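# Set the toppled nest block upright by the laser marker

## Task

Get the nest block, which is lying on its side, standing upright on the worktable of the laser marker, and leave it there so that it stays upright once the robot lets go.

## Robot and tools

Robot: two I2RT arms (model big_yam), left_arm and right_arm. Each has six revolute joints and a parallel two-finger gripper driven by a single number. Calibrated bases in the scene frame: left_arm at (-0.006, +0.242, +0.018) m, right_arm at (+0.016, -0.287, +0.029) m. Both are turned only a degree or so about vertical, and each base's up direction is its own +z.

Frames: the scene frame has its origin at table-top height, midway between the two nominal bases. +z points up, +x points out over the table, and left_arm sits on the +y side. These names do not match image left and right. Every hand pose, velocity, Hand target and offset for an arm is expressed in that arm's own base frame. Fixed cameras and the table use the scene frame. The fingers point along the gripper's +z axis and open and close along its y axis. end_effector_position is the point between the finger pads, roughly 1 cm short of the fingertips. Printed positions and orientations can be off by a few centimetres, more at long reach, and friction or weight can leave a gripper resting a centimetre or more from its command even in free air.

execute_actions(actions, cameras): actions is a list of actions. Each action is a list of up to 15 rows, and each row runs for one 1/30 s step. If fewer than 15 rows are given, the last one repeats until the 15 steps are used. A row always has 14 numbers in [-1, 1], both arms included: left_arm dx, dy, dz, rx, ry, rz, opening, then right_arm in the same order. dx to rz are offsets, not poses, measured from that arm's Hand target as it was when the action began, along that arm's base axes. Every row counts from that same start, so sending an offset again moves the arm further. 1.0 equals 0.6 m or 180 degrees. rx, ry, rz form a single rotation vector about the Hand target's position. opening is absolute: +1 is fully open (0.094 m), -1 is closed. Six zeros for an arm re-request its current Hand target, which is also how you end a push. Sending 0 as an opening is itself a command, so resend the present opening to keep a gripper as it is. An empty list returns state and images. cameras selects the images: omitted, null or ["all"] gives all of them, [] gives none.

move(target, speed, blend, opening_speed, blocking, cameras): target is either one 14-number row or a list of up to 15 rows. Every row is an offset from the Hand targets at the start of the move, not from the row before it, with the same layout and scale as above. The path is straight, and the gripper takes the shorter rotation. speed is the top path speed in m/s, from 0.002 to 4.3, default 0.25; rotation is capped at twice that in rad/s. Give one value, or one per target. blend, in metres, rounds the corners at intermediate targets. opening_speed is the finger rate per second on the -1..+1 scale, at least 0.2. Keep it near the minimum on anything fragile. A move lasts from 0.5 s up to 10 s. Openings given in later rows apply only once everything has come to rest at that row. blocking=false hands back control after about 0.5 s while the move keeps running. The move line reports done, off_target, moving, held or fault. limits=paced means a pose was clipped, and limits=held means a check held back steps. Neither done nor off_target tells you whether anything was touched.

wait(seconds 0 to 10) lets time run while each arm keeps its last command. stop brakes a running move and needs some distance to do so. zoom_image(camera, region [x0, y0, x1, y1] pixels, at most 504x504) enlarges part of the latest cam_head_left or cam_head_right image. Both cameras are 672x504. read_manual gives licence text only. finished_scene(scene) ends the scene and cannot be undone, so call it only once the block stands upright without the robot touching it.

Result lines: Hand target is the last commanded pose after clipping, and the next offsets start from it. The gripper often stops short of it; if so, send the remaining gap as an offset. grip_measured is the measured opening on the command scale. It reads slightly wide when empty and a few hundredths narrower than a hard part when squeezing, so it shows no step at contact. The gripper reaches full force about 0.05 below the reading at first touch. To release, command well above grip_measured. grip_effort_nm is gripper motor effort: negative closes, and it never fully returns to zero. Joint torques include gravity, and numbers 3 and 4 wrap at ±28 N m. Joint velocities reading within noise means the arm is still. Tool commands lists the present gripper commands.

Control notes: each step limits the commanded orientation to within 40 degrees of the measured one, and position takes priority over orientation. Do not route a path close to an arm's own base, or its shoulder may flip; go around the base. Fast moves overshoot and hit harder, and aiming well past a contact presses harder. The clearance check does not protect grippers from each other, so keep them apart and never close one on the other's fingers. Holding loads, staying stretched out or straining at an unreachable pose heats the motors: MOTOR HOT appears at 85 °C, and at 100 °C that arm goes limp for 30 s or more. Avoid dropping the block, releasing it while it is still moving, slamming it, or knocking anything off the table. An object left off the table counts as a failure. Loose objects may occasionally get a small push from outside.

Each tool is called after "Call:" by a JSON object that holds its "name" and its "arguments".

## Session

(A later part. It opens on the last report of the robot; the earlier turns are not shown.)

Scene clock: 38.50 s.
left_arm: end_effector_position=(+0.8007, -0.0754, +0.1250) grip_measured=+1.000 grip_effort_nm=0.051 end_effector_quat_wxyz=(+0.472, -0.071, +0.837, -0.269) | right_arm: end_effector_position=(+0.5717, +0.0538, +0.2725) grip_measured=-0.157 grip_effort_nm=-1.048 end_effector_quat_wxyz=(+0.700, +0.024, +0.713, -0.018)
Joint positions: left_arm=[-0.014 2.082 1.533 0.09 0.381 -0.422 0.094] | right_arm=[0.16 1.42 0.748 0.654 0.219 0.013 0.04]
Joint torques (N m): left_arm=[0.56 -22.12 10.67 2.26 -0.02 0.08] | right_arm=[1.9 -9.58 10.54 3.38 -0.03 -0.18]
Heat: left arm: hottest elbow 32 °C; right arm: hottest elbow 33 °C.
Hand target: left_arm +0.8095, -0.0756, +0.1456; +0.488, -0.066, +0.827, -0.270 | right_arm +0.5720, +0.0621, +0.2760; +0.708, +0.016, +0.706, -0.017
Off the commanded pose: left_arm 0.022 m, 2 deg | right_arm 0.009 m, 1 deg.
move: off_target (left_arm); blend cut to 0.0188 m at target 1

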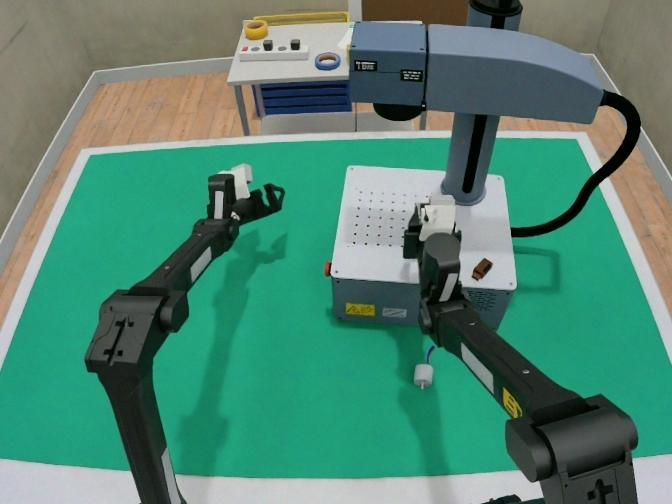

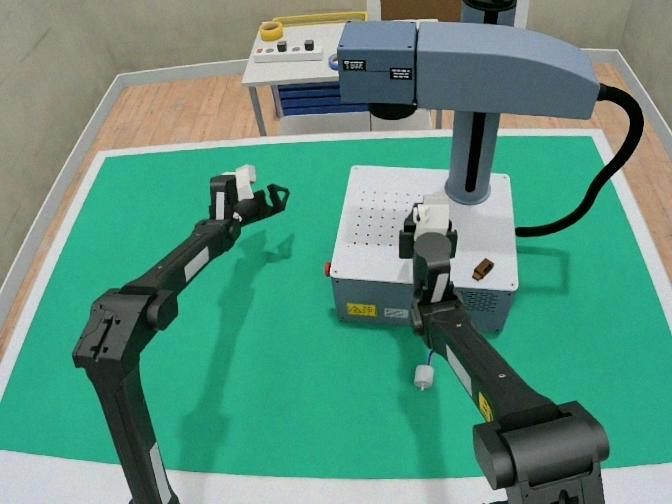

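Call:
{"name": "move", "arguments": {"target": [0,0,0,0,0,0,1, 0,0.0,-0.105,0,0,0,-0.3], "speed": 0.12}}

Call:
{"name": "zoom_image", "arguments": {"camera": "cam_head_left", "region": [350, 170, 490, 310]}}

Call:
{"name": "zoom_image", "arguments": {"camera": "cam_head_right", "region": [350, 170, 490, 310]}}

Scene clock: 40.77 s.
left_arm: end_effector_position=(+0.8007, -0.0754, +0.1250) grip_measured=+1.000 grip_effort_nm=0.051 end_effector_quat_wxyz=(+0.472, -0.071, +0.837, -0.269) | right_arm: end_effector_position=(+0.5717, +0.0538, +0.2073) grip_measured=-0.157 grip_effort_nm=-1.053 end_effector_quat_wxyz=(+0.699, +0.024, +0.715, -0.018)
Joint positions: left_arm=[-0.014 2.082 1.533 0.09 0.381 -0.422 0.094] | right_arm=[0.16 1.571 0.684 0.865 0.219 0.012 0.04]
Joint torques (N m): left_arm=[0.67 -22.18 10.69 2.24 0 0.08] | right_arm=[2.55 -10.81 8.84 3.33 -0.08 -0.11]
Heat: left arm: hottest elbow 33 °C; right arm: hottest elbow 33 °C.
Hand target: left_arm +0.8095, -0.0756, +0.1456; +0.488, -0.066, +0.827, -0.270 | right_arm +0.5720, +0.0621, +0.2130; +0.708, +0.016, +0.706, -0.017
Off the commanded pose: left_arm 0.022 m, 2 deg | right_arm 0.010 m, 2 deg.
move: off_target (left_arm)

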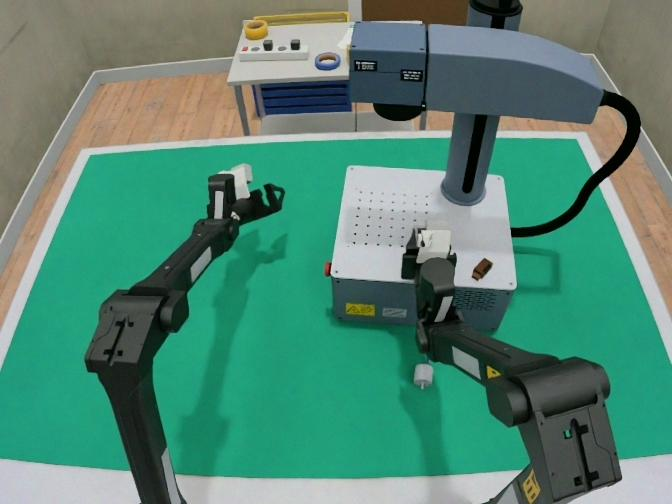

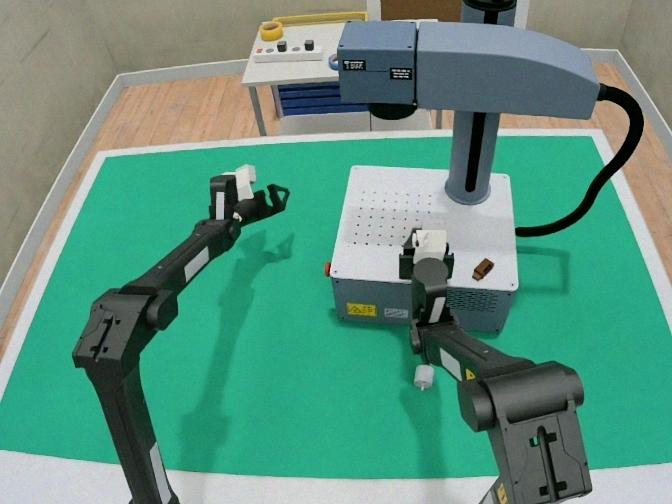

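Scaled by 3.600 (camera's finer frame: 960x720).

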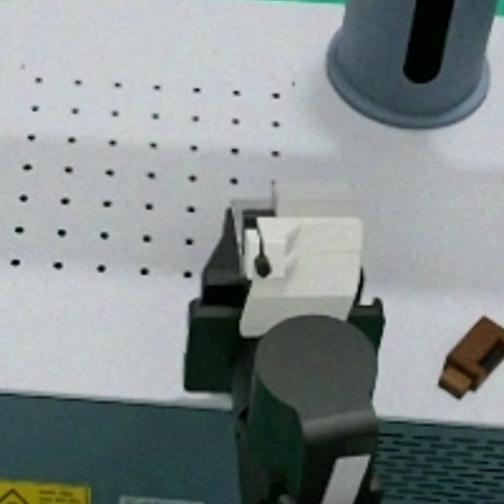

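Scaled by 3.600 (camera's finer frame: 960x720).

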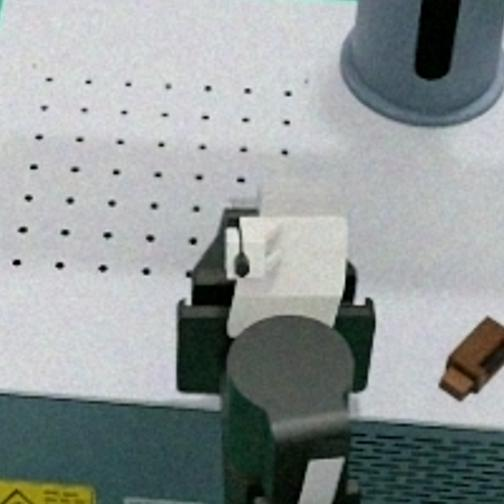

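Call:
{"name": "move", "arguments": {"target": [0,0,0,0,0,0,1, 0,0.0,-0.018,0,0,0,-0.3], "speed": 0.05, "cameras": []}}

Call:
{"name": "move", "arguments": {"target": [0,0,0,0,0,0,1, 0,0.0,-0.012,0,0,0,-0.3], "speed": 0.03, "cameras": []}}

Call:
{"name": "move", "arguments": {"target": [0,0,0,0,0,0,1, 0,0.0,-0.012,0,0,0,-0.3], "speed": 0.03}}

Call:
{"name": "zoom_image", "arguments": {"camera": "cam_head_left", "region": [380, 190, 480, 290]}}

Scene clock: 42.17 s.
left_arm: end_effector_position=(+0.8007, -0.0754, +0.1250) grip_measured=+1.000 grip_effort_nm=0.061 end_effector_quat_wxyz=(+0.472, -0.071, +0.837, -0.269) | right_arm: end_effector_position=(+0.5735, +0.0541, +0.2038) grip_measured=-0.157 grip_effort_nm=-1.053 end_effector_quat_wxyz=(+0.704, +0.025, +0.709, -0.017)
Joint positions: left_arm=[-0.014 2.082 1.533 0.09 0.381 -0.422 0.094] | right_arm=[0.16 1.594 0.684 0.902 0.219 0.012 0.04]
Joint torques (N m): left_arm=[0.56 -22.18 10.69 2.25 -0.01 0.07] | right_arm=[2.84 -10.99 8.21 3.41 -0.1 -0.08]
Heat: left arm: hottest elbow 33 °C; right arm: hottest elbow 33 °C.
Hand target: left_arm +0.8095, -0.0756, +0.1456; +0.488, -0.066, +0.827, -0.270 | right_arm +0.5720, +0.0621, +0.2021; +0.708, +0.016, +0.706, -0.017
Off the commanded pose: left_arm 0.022 m, 2 deg | right_arm 0.008 m, 1 deg.
move: off_target (left_arm)

Scene clock: 43.07 s.
left_arm: end_effector_position=(+0.8007, -0.0754, +0.1250) grip_measured=+1.000 grip_effort_nm=0.061 end_effector_quat_wxyz=(+0.472, -0.071, +0.837, -0.269) | right_arm: end_effector_position=(+0.5730, +0.0540, +0.2034) grip_measured=-0.157 grip_effort_nm=-1.048 end_effector_quat_wxyz=(+0.710, +0.025, +0.704, -0.017)
Joint positions: left_arm=[-0.014 2.082 1.533 0.09 0.381 -0.422 0.094] | right_arm=[0.16 1.605 0.679 0.935 0.219 0.011 0.04]
Joint torques (N m): left_arm=[0.62 -22.01 10.69 2.26 -0.01 0.07] | right_arm=[2.96 -9.58 7.95 2.86 -0.04 -0.16]
Heat: left arm: hottest elbow 33 °C; right arm: hottest elbow 33 °C.
Hand target: left_arm +0.8095, -0.0756, +0.1456; +0.488, -0.066, +0.827, -0.270 | right_arm +0.5720, +0.0621, +0.1951; +0.708, +0.016, +0.706, -0.017
Off the commanded pose: left_arm 0.022 m, 2 deg | right_arm 0.012 m, 1 deg.
move: off_target (left_arm, right_arm)

Scene clock: 43.97 s.
left_arm: end_effector_position=(+0.8007, -0.0754, +0.1250) grip_measured=+1.000 grip_effort_nm=0.056 end_effector_quat_wxyz=(+0.472, -0.071, +0.837, -0.269) | right_arm: end_effector_position=(+0.5731, +0.0539, +0.2029) grip_measured=-0.157 grip_effort_nm=-1.057 end_effector_quat_wxyz=(+0.716, +0.026, +0.698, -0.016)
Joint positions: left_arm=[-0.014 2.082 1.533 0.09 0.381 -0.422 0.094] | right_arm=[0.16 1.618 0.677 0.966 0.22 0.01 0.04]
Joint torques (N m): left_arm=[0.62 -22.12 10.66 2.28 -0.01 0.08] | right_arm=[2.49 -9.05 7.53 2.44 -0.1 -0.16]
Heat: left arm: hottest elbow 33 °C; right arm: hottest elbow 33 °C.
Hand target: left_arm +0.8095, -0.0756, +0.1456; +0.488, -0.066, +0.827, -0.270 | right_arm +0.5721, +0.0621, +0.1879; +0.708, +0.017, +0.706, -0.017
Off the commanded pose: left_arm 0.022 m, 2 deg | right_arm 0.017 m, 2 deg.
move: off_target (left_arm, right_arm)

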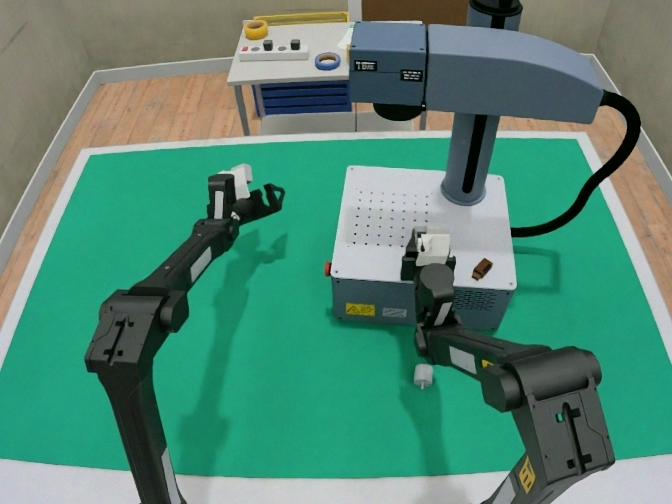

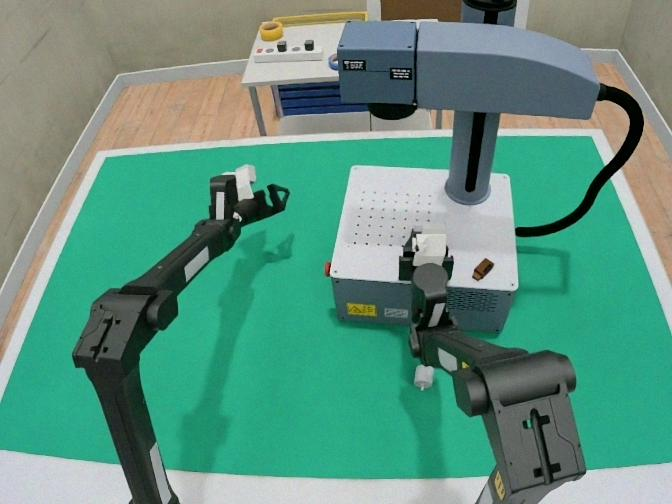

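Scaled by 5.040 (camera's finer frame: 960x720).

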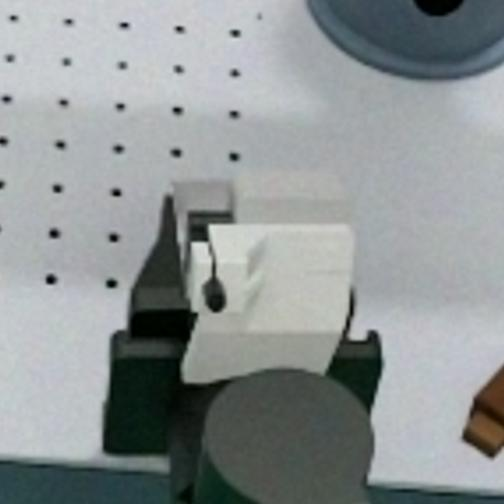

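Call:
{"name": "move", "arguments": {"target": [0,0,0,0,0,0,1, 0,0.0,0.015,-0.002,-0.055,0,-0.3], "speed": 0.08}}

Call:
{"name": "zoom_image", "arguments": {"camera": "cam_head_left", "region": [380, 190, 480, 290]}}

Call:
{"name": "zoom_image", "arguments": {"camera": "cam_head_right", "region": [380, 190, 480, 290]}}

Scene clock: 46.53 s.
left_arm: end_effector_position=(+0.8007, -0.0754, +0.1250) grip_measured=+1.000 grip_effort_nm=0.056 end_effector_quat_wxyz=(+0.472, -0.071, +0.837, -0.269) | right_arm: end_effector_position=(+0.5723, +0.0538, +0.2056) grip_measured=-0.157 grip_effort_nm=-1.053 end_effector_quat_wxyz=(+0.768, +0.024, +0.639, -0.020)
Joint positions: left_arm=[-0.014 2.082 1.533 0.09 0.381 -0.422 0.094] | right_arm=[0.16 1.729 0.671 1.246 0.22 -0.029 0.04]
Joint torques (N m): left_arm=[0.56 -22.07 10.69 2.24 -0.01 0.08] | right_arm=[2.55 -10.34 7.23 2.55 -0.3 -0.1]
Heat: left arm: hottest elbow 34 °C; right arm: hottest elbow 33 °C.
Hand target: left_arm +0.8095, -0.0756, +0.1456; +0.488, -0.066, +0.827, -0.270 | right_arm +0.5721, +0.0621, +0.1968; +0.766, +0.016, +0.642, -0.018
Off the commanded pose: left_arm 0.022 m, 2 deg | right_arm 0.012 m, 1 deg.
move: off_target (left_arm, right_arm)

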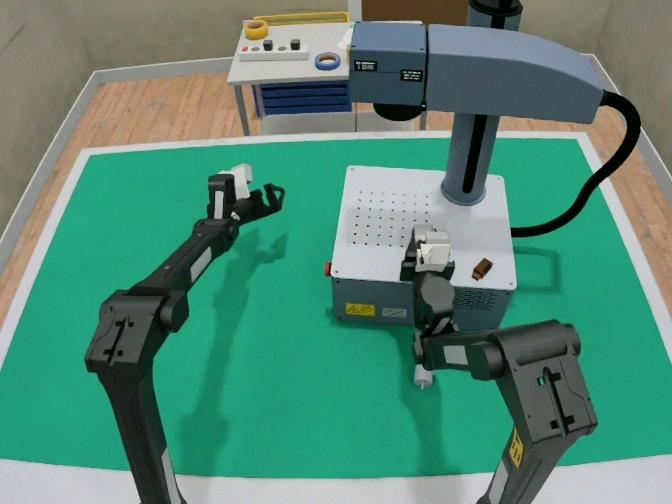

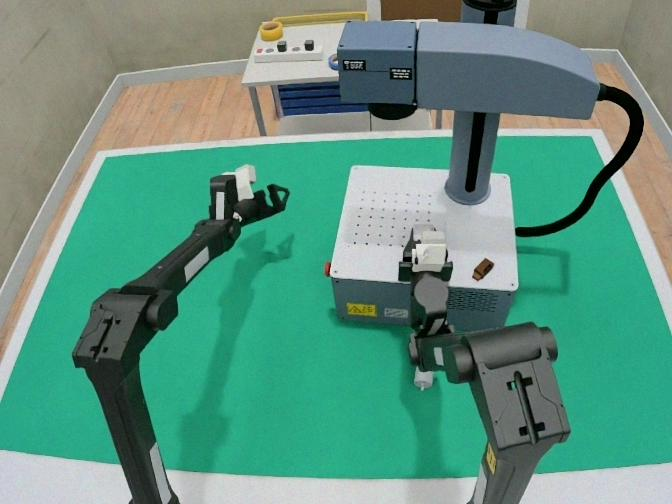

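Scaled by 5.040 (camera's finer frame: 960x720).

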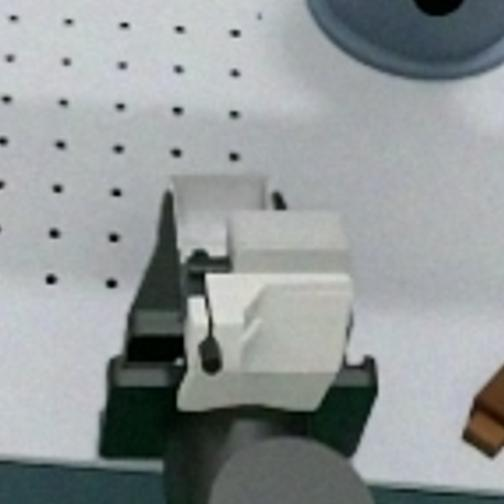

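Scaled by 5.040 (camera's finer frame: 960x720).

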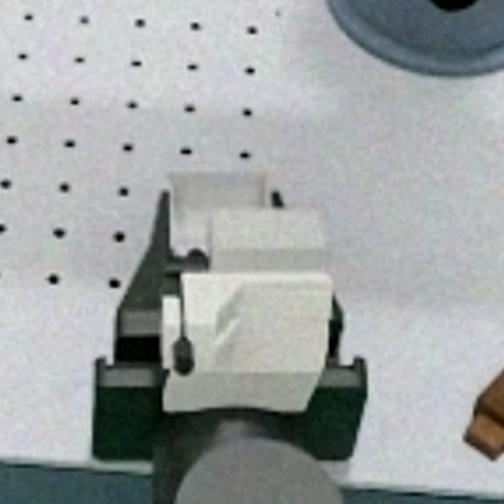

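Call:
{"name": "move", "arguments": {"target": [0,0,0,0,0,0,1, 0,0.0,-0.012,0,0,0,-0.3], "speed": 0.03, "cameras": []}}

Call:
{"name": "move", "arguments": {"target": [0,0,0,0,0,0,1, 0,0.0,-0.012,0,0,0,-0.3], "speed": 0.03, "cameras": []}}

Scene clock: 47.90 s.
left_arm: end_effector_position=(+0.8007, -0.0754, +0.1250) grip_measured=+1.000 grip_effort_nm=0.056 end_effector_quat_wxyz=(+0.472, -0.071, +0.837, -0.269) | right_arm: end_effector_position=(+0.5716, +0.0537, +0.2069) grip_measured=-0.157 grip_effort_nm=-1.048 end_effector_quat_wxyz=(+0.775, +0.024, +0.632, -0.021)
Joint positions: left_arm=[-0.014 2.082 1.533 0.09 0.381 -0.422 0.094] | right_arm=[0.16 1.741 0.671 1.278 0.22 -0.035 0.04]
Joint torques (N m): left_arm=[0.67 -22.18 10.67 2.25 -0.01 0.08] | right_arm=[2.55 -9.23 6.72 2.02 -0.32 -0.05]
Heat: left arm: hottest elbow 34 °C; right arm: hottest elbow 33 °C.
Hand target: left_arm +0.8095, -0.0756, +0.1456; +0.488, -0.066, +0.827, -0.270 | right_arm +0.5721, +0.0621, +0.1897; +0.766, +0.016, +0.642, -0.018
Off the commanded pose: left_arm 0.022 m, 2 deg | right_arm 0.019 m, 2 deg.
move: off_target (left_arm, right_arm)

Scene clock: 48.80 s.
left_arm: end_effector_position=(+0.8007, -0.0754, +0.1250) grip_measured=+1.000 grip_effort_nm=0.051 end_effector_quat_wxyz=(+0.472, -0.071, +0.837, -0.269) | right_arm: end_effector_position=(+0.5709, +0.0536, +0.2081) grip_measured=-0.157 grip_effort_nm=-1.053 end_effector_quat_wxyz=(+0.781, +0.023, +0.624, -0.022)
Joint positions: left_arm=[-0.014 2.082 1.533 0.09 0.381 -0.422 0.094] | right_arm=[0.16 1.752 0.671 1.309 0.22 -0.042 0.04]
Joint torques (N m): left_arm=[0.73 -22.12 10.67 2.25 -0.01 0.09] | right_arm=[1.44 -9.17 6.38 1.96 -0.31 -0.03]
Heat: left arm: hottest elbow 34 °C; right arm: hottest elbow 33 °C.
Hand target: left_arm +0.8095, -0.0756, +0.1456; +0.488, -0.066, +0.827, -0.270 | right_arm +0.5721, +0.0620, +0.1825; +0.766, +0.016, +0.642, -0.018
Off the commanded pose: left_arm 0.022 m, 2 deg | right_arm 0.027 m, 3 deg.
move: off_target (left_arm, right_arm)

Call:
{"name": "move", "arguments": {"target": [[0,0,0,0,0,0,1, -0.003,0.0,0.06,0,0,0,-0.3],[0,0,0,0,0,0,1, -0.037,0.0,0.06,0,0.005,0,-0.3],[0,0,0,0,0,0,1, -0.037,0.0,0.03,0,0.005,0,-0.3]], "speed": 0.06}}

Call:
{"name": "zoom_image", "arguments": {"camera": "cam_head_left", "region": [380, 190, 480, 290]}}

Call:
{"name": "zoom_image", "arguments": {"camera": "cam_head_right", "region": [380, 190, 480, 290]}}

Scene clock: 52.20 s.
left_arm: end_effector_position=(+0.8007, -0.0754, +0.1250) grip_measured=+1.000 grip_effort_nm=0.051 end_effector_quat_wxyz=(+0.472, -0.071, +0.837, -0.269) | right_arm: end_effector_position=(+0.5516, +0.0544, +0.2018) grip_measured=-0.157 grip_effort_nm=-1.057 end_effector_quat_wxyz=(+0.758, +0.017, +0.652, -0.025)
Joint positions: left_arm=[-0.014 2.082 1.533 0.09 0.381 -0.422 0.094] | right_arm=[0.168 1.679 0.61 1.223 0.224 -0.041 0.04]
Joint torques (N m): left_arm=[0.56 -22.12 10.69 2.26 -0.01 0.09] | right_arm=[2.2 -9.64 6.9 3.22 0 0.01]
Heat: left arm: hottest elbow 34 °C; right arm: hottest elbow 32 °C.
Hand target: left_arm +0.8095, -0.0756, +0.1456; +0.488, -0.066, +0.827, -0.270 | right_arm +0.5499, +0.0621, +0.2004; +0.761, +0.016, +0.648, -0.018
Off the commanded pose: left_arm 0.022 m, 2 deg | right_arm 0.008 m, 1 deg.
move: off_target (left_arm)

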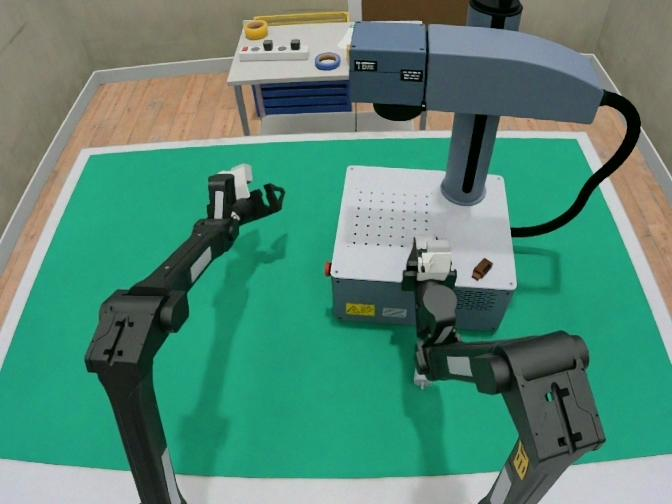

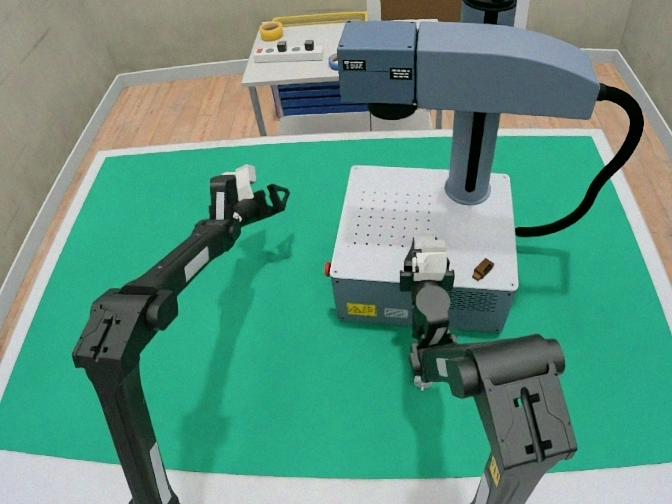

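Scaled by 5.040 (camera's finer frame: 960x720).

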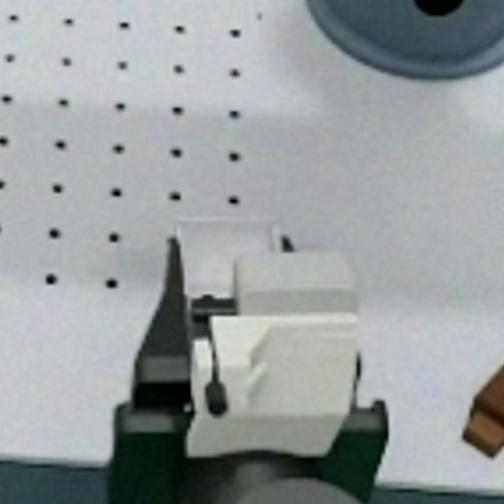

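Scaled by 5.040 (camera's finer frame: 960x720).

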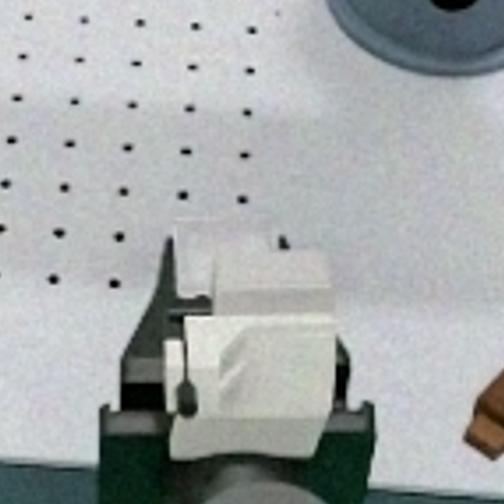

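Call:
{"name": "move", "arguments": {"target": [0,0,0,0,0,0,1, 0,0,-0.01,0,0,0,-0.3], "speed": 0.03, "cameras": []}}

Call:
{"name": "move", "arguments": {"target": [0,0,0,0,0,0,1, 0,0,-0.01,0,0,0,-0.3], "speed": 0.03, "cameras": []}}

Call:
{"name": "move", "arguments": {"target": [0,0,0,0,0,0,1, 0,0,-0.01,0,0,0,-0.3], "speed": 0.03}}

Call:
{"name": "zoom_image", "arguments": {"camera": "cam_head_left", "region": [380, 190, 480, 290]}}

Call:
{"name": "zoom_image", "arguments": {"camera": "cam_head_right", "region": [380, 190, 480, 290]}}

Scene clock: 54.17 s.
left_arm: end_effector_position=(+0.8007, -0.0754, +0.1250) grip_measured=+1.000 grip_effort_nm=0.056 end_effector_quat_wxyz=(+0.472, -0.071, +0.837, -0.269) | right_arm: end_effector_position=(+0.5514, +0.0545, +0.2023) grip_measured=-0.157 grip_effort_nm=-1.048 end_effector_quat_wxyz=(+0.763, +0.018, +0.646, -0.024)
Joint positions: left_arm=[-0.014 2.082 1.533 0.09 0.381 -0.422 0.094] | right_arm=[0.169 1.69 0.61 1.25 0.224 -0.041 0.04]
Joint torques (N m): left_arm=[0.67 -22.12 10.69 2.26 -0.01 0.08] | right_arm=[2.37 -9.82 6.46 2.51 -0.05 -0.01]
Heat: left arm: hottest elbow 35 °C; right arm: hottest elbow 32 °C.
Hand target: left_arm +0.8095, -0.0756, +0.1456; +0.488, -0.066, +0.827, -0.270 | right_arm +0.5499, +0.0621, +0.1945; +0.761, +0.016, +0.648, -0.018
Off the commanded pose: left_arm 0.022 m, 2 deg | right_arm 0.011 m, 1 deg.
move: off_target (left_arm, right_arm)

Scene clock: 55.03 s.
left_arm: end_effector_position=(+0.8007, -0.0754, +0.1250) grip_measured=+1.000 grip_effort_nm=0.061 end_effector_quat_wxyz=(+0.472, -0.071, +0.837, -0.269) | right_arm: end_effector_position=(+0.5510, +0.0545, +0.2032) grip_measured=-0.157 grip_effort_nm=-1.048 end_effector_quat_wxyz=(+0.768, +0.019, +0.639, -0.023)
Joint positions: left_arm=[-0.014 2.082 1.533 0.09 0.381 -0.422 0.094] | right_arm=[0.169 1.701 0.61 1.279 0.224 -0.041 0.04]
Joint torques (N m): left_arm=[0.73 -22.24 10.67 2.25 -0.01 0.08] | right_arm=[2.32 -8.47 6.31 2.36 0 0.01]
Heat: left arm: hottest elbow 35 °C; right arm: hottest elbow 32 °C.
Hand target: left_arm +0.8095, -0.0756, +0.1456; +0.488, -0.066, +0.827, -0.270 | right_arm +0.5499, +0.0622, +0.1884; +0.761, +0.015, +0.648, -0.018
Off the commanded pose: left_arm 0.022 m, 2 deg | right_arm 0.017 m, 1 deg.
move: off_target (left_arm, right_arm)

Scene clock: 55.90 s.
left_arm: end_effector_position=(+0.8007, -0.0754, +0.1250) grip_measured=+1.000 grip_effort_nm=0.051 end_effector_quat_wxyz=(+0.472, -0.071, +0.837, -0.269) | right_arm: end_effector_position=(+0.5504, +0.0543, +0.2044) grip_measured=-0.157 grip_effort_nm=-1.062 end_effector_quat_wxyz=(+0.774, +0.021, +0.632, -0.022)
Joint positions: left_arm=[-0.014 2.082 1.533 0.09 0.381 -0.422 0.094] | right_arm=[0.169 1.712 0.61 1.307 0.225 -0.041 0.04]
Joint torques (N m): left_arm=[0.5 -22.18 10.67 2.25 0 0.08] | right_arm=[2.37 -7.88 5.89 1.96 -0.08 0.03]
Heat: left arm: hottest elbow 35 °C; right arm: hottest elbow 32 °C.
Hand target: left_arm +0.8095, -0.0756, +0.1456; +0.488, -0.066, +0.827, -0.270 | right_arm +0.5499, +0.0621, +0.1824; +0.761, +0.016, +0.648, -0.018
Off the commanded pose: left_arm 0.022 m, 2 deg | right_arm 0.023 m, 2 deg.
move: off_target (left_arm, right_arm)

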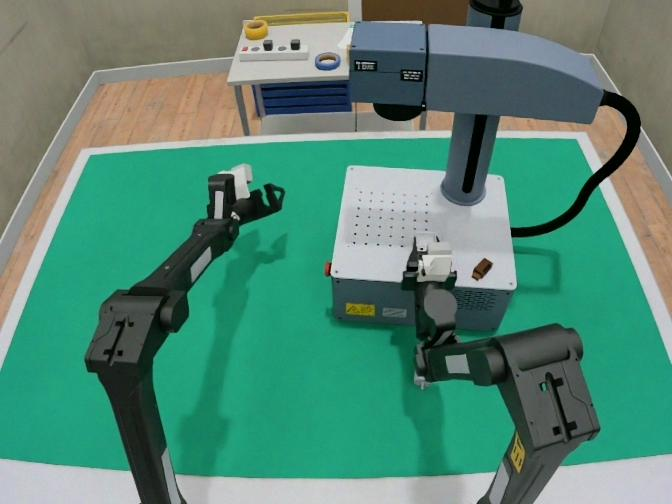

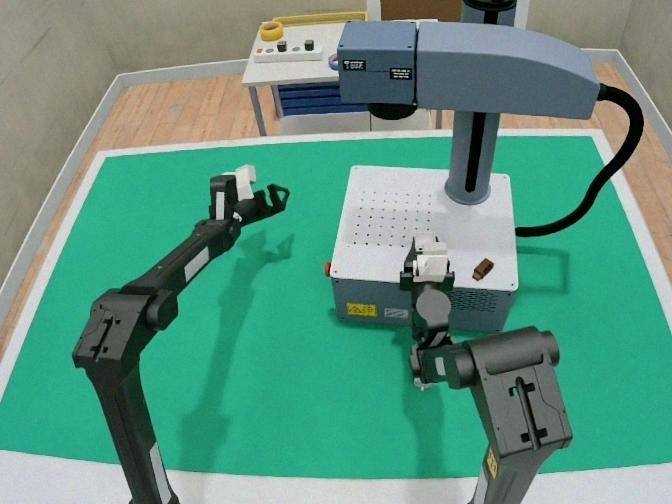

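Scaled by 5.040 (camera's finer frame: 960x720).

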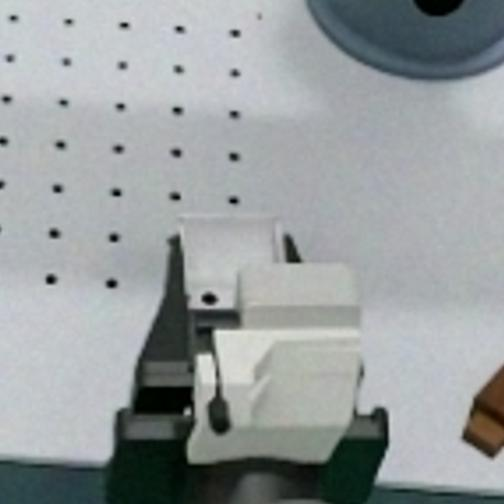

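Scaled by 5.040 (camera's finer frame: 960x720).

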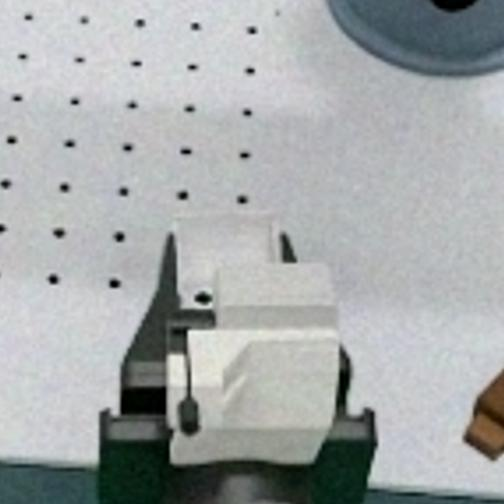

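Call:
{"name": "move", "arguments": {"target": [0,0,0,0,0,0,1,0,0,0.02,0,0,0,-0.3], "speed": 0.03}}

Call:
{"name": "move", "arguments": {"target": [0,0,0,0,0,0,1,0,0,0,0,0,0,0.25], "opening_speed": 0.3}}

Call:
{"name": "zoom_image", "arguments": {"camera": "cam_head_left", "region": [380, 190, 480, 290]}}

Scene clock: 58.53 s.
left_arm: end_effector_position=(+0.8007, -0.0754, +0.1250) grip_measured=+1.000 grip_effort_nm=0.056 end_effector_quat_wxyz=(+0.472, -0.071, +0.837, -0.269) | right_arm: end_effector_position=(+0.5509, +0.0544, +0.2034) grip_measured=-0.157 grip_effort_nm=-1.053 end_effector_quat_wxyz=(+0.769, +0.020, +0.638, -0.023)
Joint positions: left_arm=[-0.014 2.082 1.533 0.09 0.381 -0.422 0.094] | right_arm=[0.169 1.703 0.61 1.284 0.225 -0.041 0.04]
Joint torques (N m): left_arm=[0.62 -22.07 10.67 2.28 -0.01 0.09] | right_arm=[2.49 -10.87 6.39 1.13 -0.11 -0.02]
Heat: left arm: hottest elbow 35 °C; right arm: hottest elbow 32 °C.
Hand target: left_arm +0.8095, -0.0756, +0.1456; +0.488, -0.066, +0.827, -0.270 | right_arm +0.5499, +0.0621, +0.1945; +0.761, +0.015, +0.648, -0.018
Off the commanded pose: left_arm 0.022 m, 2 deg | right_arm 0.012 m, 2 deg.
move: off_target (left_arm, right_arm)

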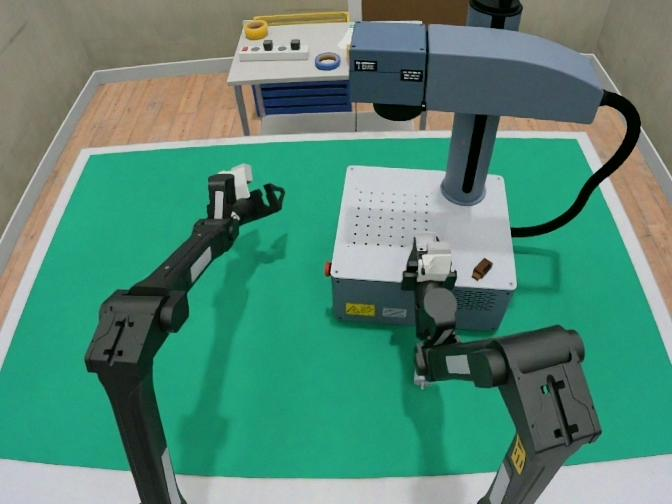

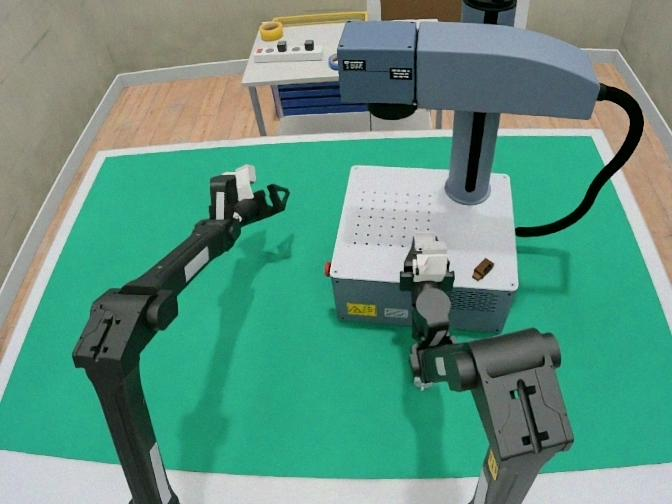

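Scene clock: 60.67 s.
left_arm: end_effector_position=(+0.8007, -0.0754, +0.1250) grip_measured=+1.000 grip_effort_nm=0.056 end_effector_quat_wxyz=(+0.472, -0.071, +0.837, -0.269) | right_arm: end_effector_position=(+0.5507, +0.0560, +0.2035) grip_measured=+0.247 grip_effort_nm=0.085 end_effector_quat_wxyz=(+0.769, +0.019, +0.638, -0.022)
Joint positions: left_arm=[-0.014 2.082 1.533 0.09 0.381 -0.422 0.094] | right_arm=[0.172 1.703 0.61 1.283 0.225 -0.041 0.059]
Joint torques (N m): left_arm=[0.73 -22.18 10.66 2.24 -0.01 0.08] | right_arm=[2.08 -10.93 6.46 1.33 -0.06 -0.02]
Heat: left arm: hottest elbow 35 °C; right arm: hottest elbow 32 °C.
Hand target: left_arm +0.8095, -0.0756, +0.1456; +0.488, -0.066, +0.827, -0.270 | right_arm +0.5499, +0.0622, +0.1946; +0.761, +0.016, +0.648, -0.018
Off the commanded pose: left_arm 0.022 m, 2 deg | right_arm 0.011 m, 2 deg.
move: off_target (left_arm, right_arm)

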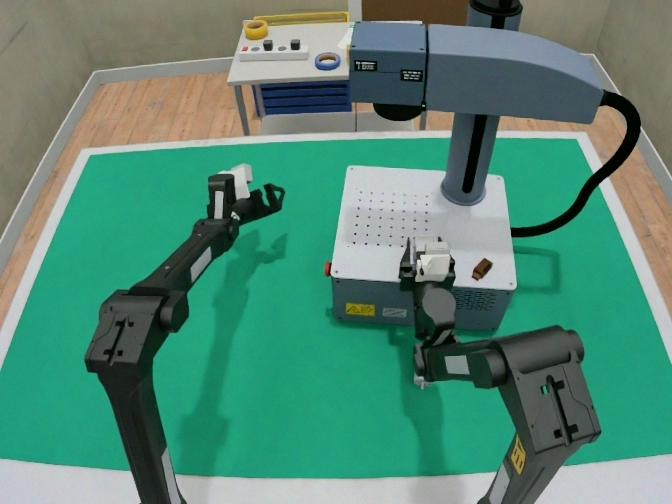

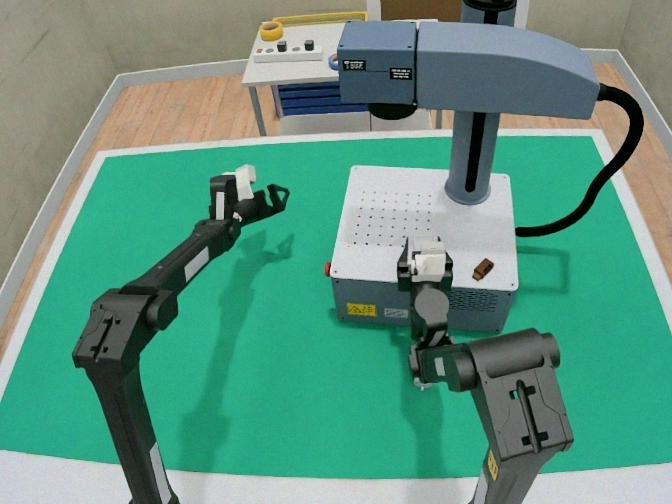

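Scaled by 5.040 (camera's finer frame: 960x720).

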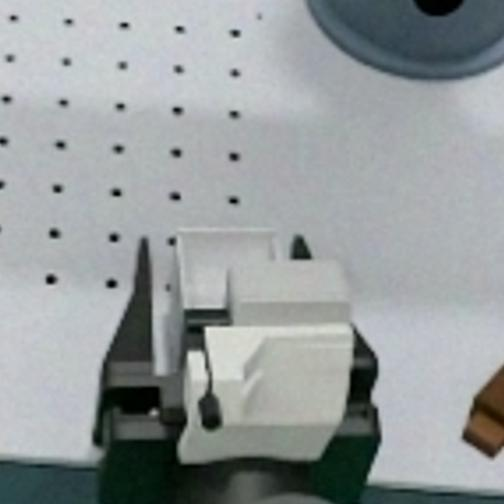

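Call:
{"name": "move", "arguments": {"target": [0,0,0,0,0,0,1,0,0,0,0,0,0,0.8], "opening_speed": 0.7, "cameras": []}}

Call:
{"name": "move", "arguments": {"target": [[0,0,0,0,0,0,1,-0.25,-0.005,0.02,0,0,0,0.8],[0,0,0,0,0,0,1,-0.3,0,0.1,0,0,0,0.8]], "speed": 0.12}}

Call:
{"name": "zoom_image", "arguments": {"camera": "cam_head_left", "region": [380, 190, 480, 290]}}

Scene clock: 62.50 s.
left_arm: end_effector_position=(+0.8007, -0.0754, +0.1250) grip_measured=+1.000 grip_effort_nm=0.051 end_effector_quat_wxyz=(+0.472, -0.071, +0.837, -0.269) | right_arm: end_effector_position=(+0.5507, +0.0560, +0.2035) grip_measured=+0.797 grip_effort_nm=0.085 end_effector_quat_wxyz=(+0.769, +0.019, +0.638, -0.022)
Joint positions: left_arm=[-0.014 2.082 1.533 0.09 0.381 -0.422 0.094] | right_arm=[0.172 1.703 0.61 1.283 0.225 -0.041 0.084]
Joint torques (N m): left_arm=[0.73 -22.12 10.7 2.25 -0.01 0.08] | right_arm=[2.73 -10.23 6.37 1.47 -0.04 0]
Heat: left arm: hottest elbow 36 °C; right arm: hottest elbow 32 °C.
Hand target: left_arm +0.8095, -0.0756, +0.1456; +0.488, -0.066, +0.827, -0.270 | right_arm +0.5499, +0.0620, +0.1944; +0.761, +0.016, +0.648, -0.018
Off the commanded pose: left_arm 0.022 m, 2 deg | right_arm 0.011 m, 2 deg.
move: off_target (left_arm, right_arm)

Scene clock: 65.13 s.
left_arm: end_effector_position=(+0.8007, -0.0754, +0.1250) grip_measured=+1.000 grip_effort_nm=0.051 end_effector_quat_wxyz=(+0.472, -0.071, +0.837, -0.269) | right_arm: end_effector_position=(+0.3718, +0.0572, +0.2556) grip_measured=+0.798 grip_effort_nm=0.081 end_effector_quat_wxyz=(+0.763, +0.023, +0.646, -0.018)
Joint positions: left_arm=[-0.014 2.082 1.533 0.09 0.381 -0.422 0.094] | right_arm=[0.323 0.987 0.204 0.961 0.376 -0.054 0.084]
Joint torques (N m): left_arm=[0.67 -22.07 10.7 2.26 -0.01 0.08] | right_arm=[2.9 -3.08 9.16 1.47 -0.07 -0.14]
Heat: left arm: hottest elbow 36 °C; right arm: hottest elbow 31 °C.
Hand target: left_arm +0.8095, -0.0756, +0.1456; +0.488, -0.066, +0.827, -0.270 | right_arm +0.3699, +0.0621, +0.2545; +0.761, +0.016, +0.648, -0.018
Off the commanded pose: left_arm 0.022 m, 2 deg | right_arm 0.005 m, 1 deg.
move: off_target (left_arm)

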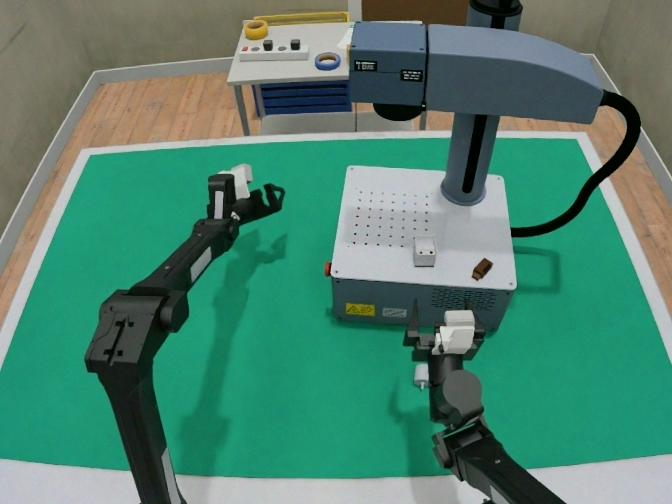

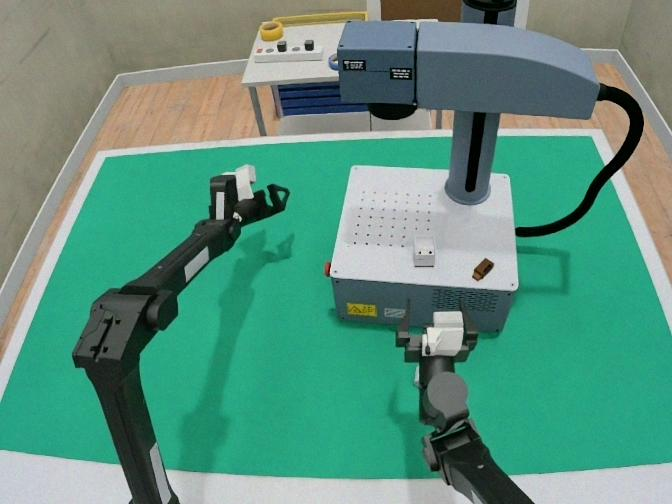

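Scaled by 5.040 (camera's finer frame: 960x720).

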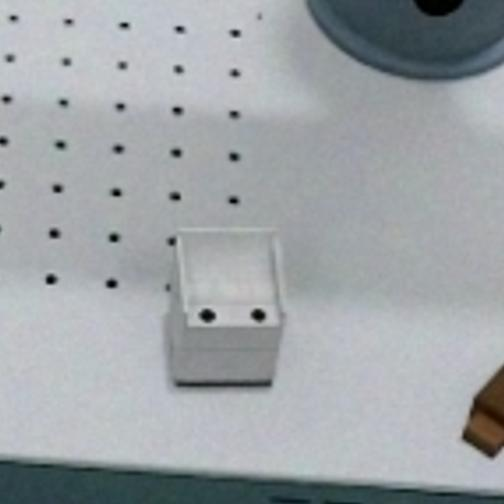

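Upright on its sole, opening up.

Call:
{"name": "finished_scene", "arguments": {"scene": 3}}

The scene is finished: the task was done.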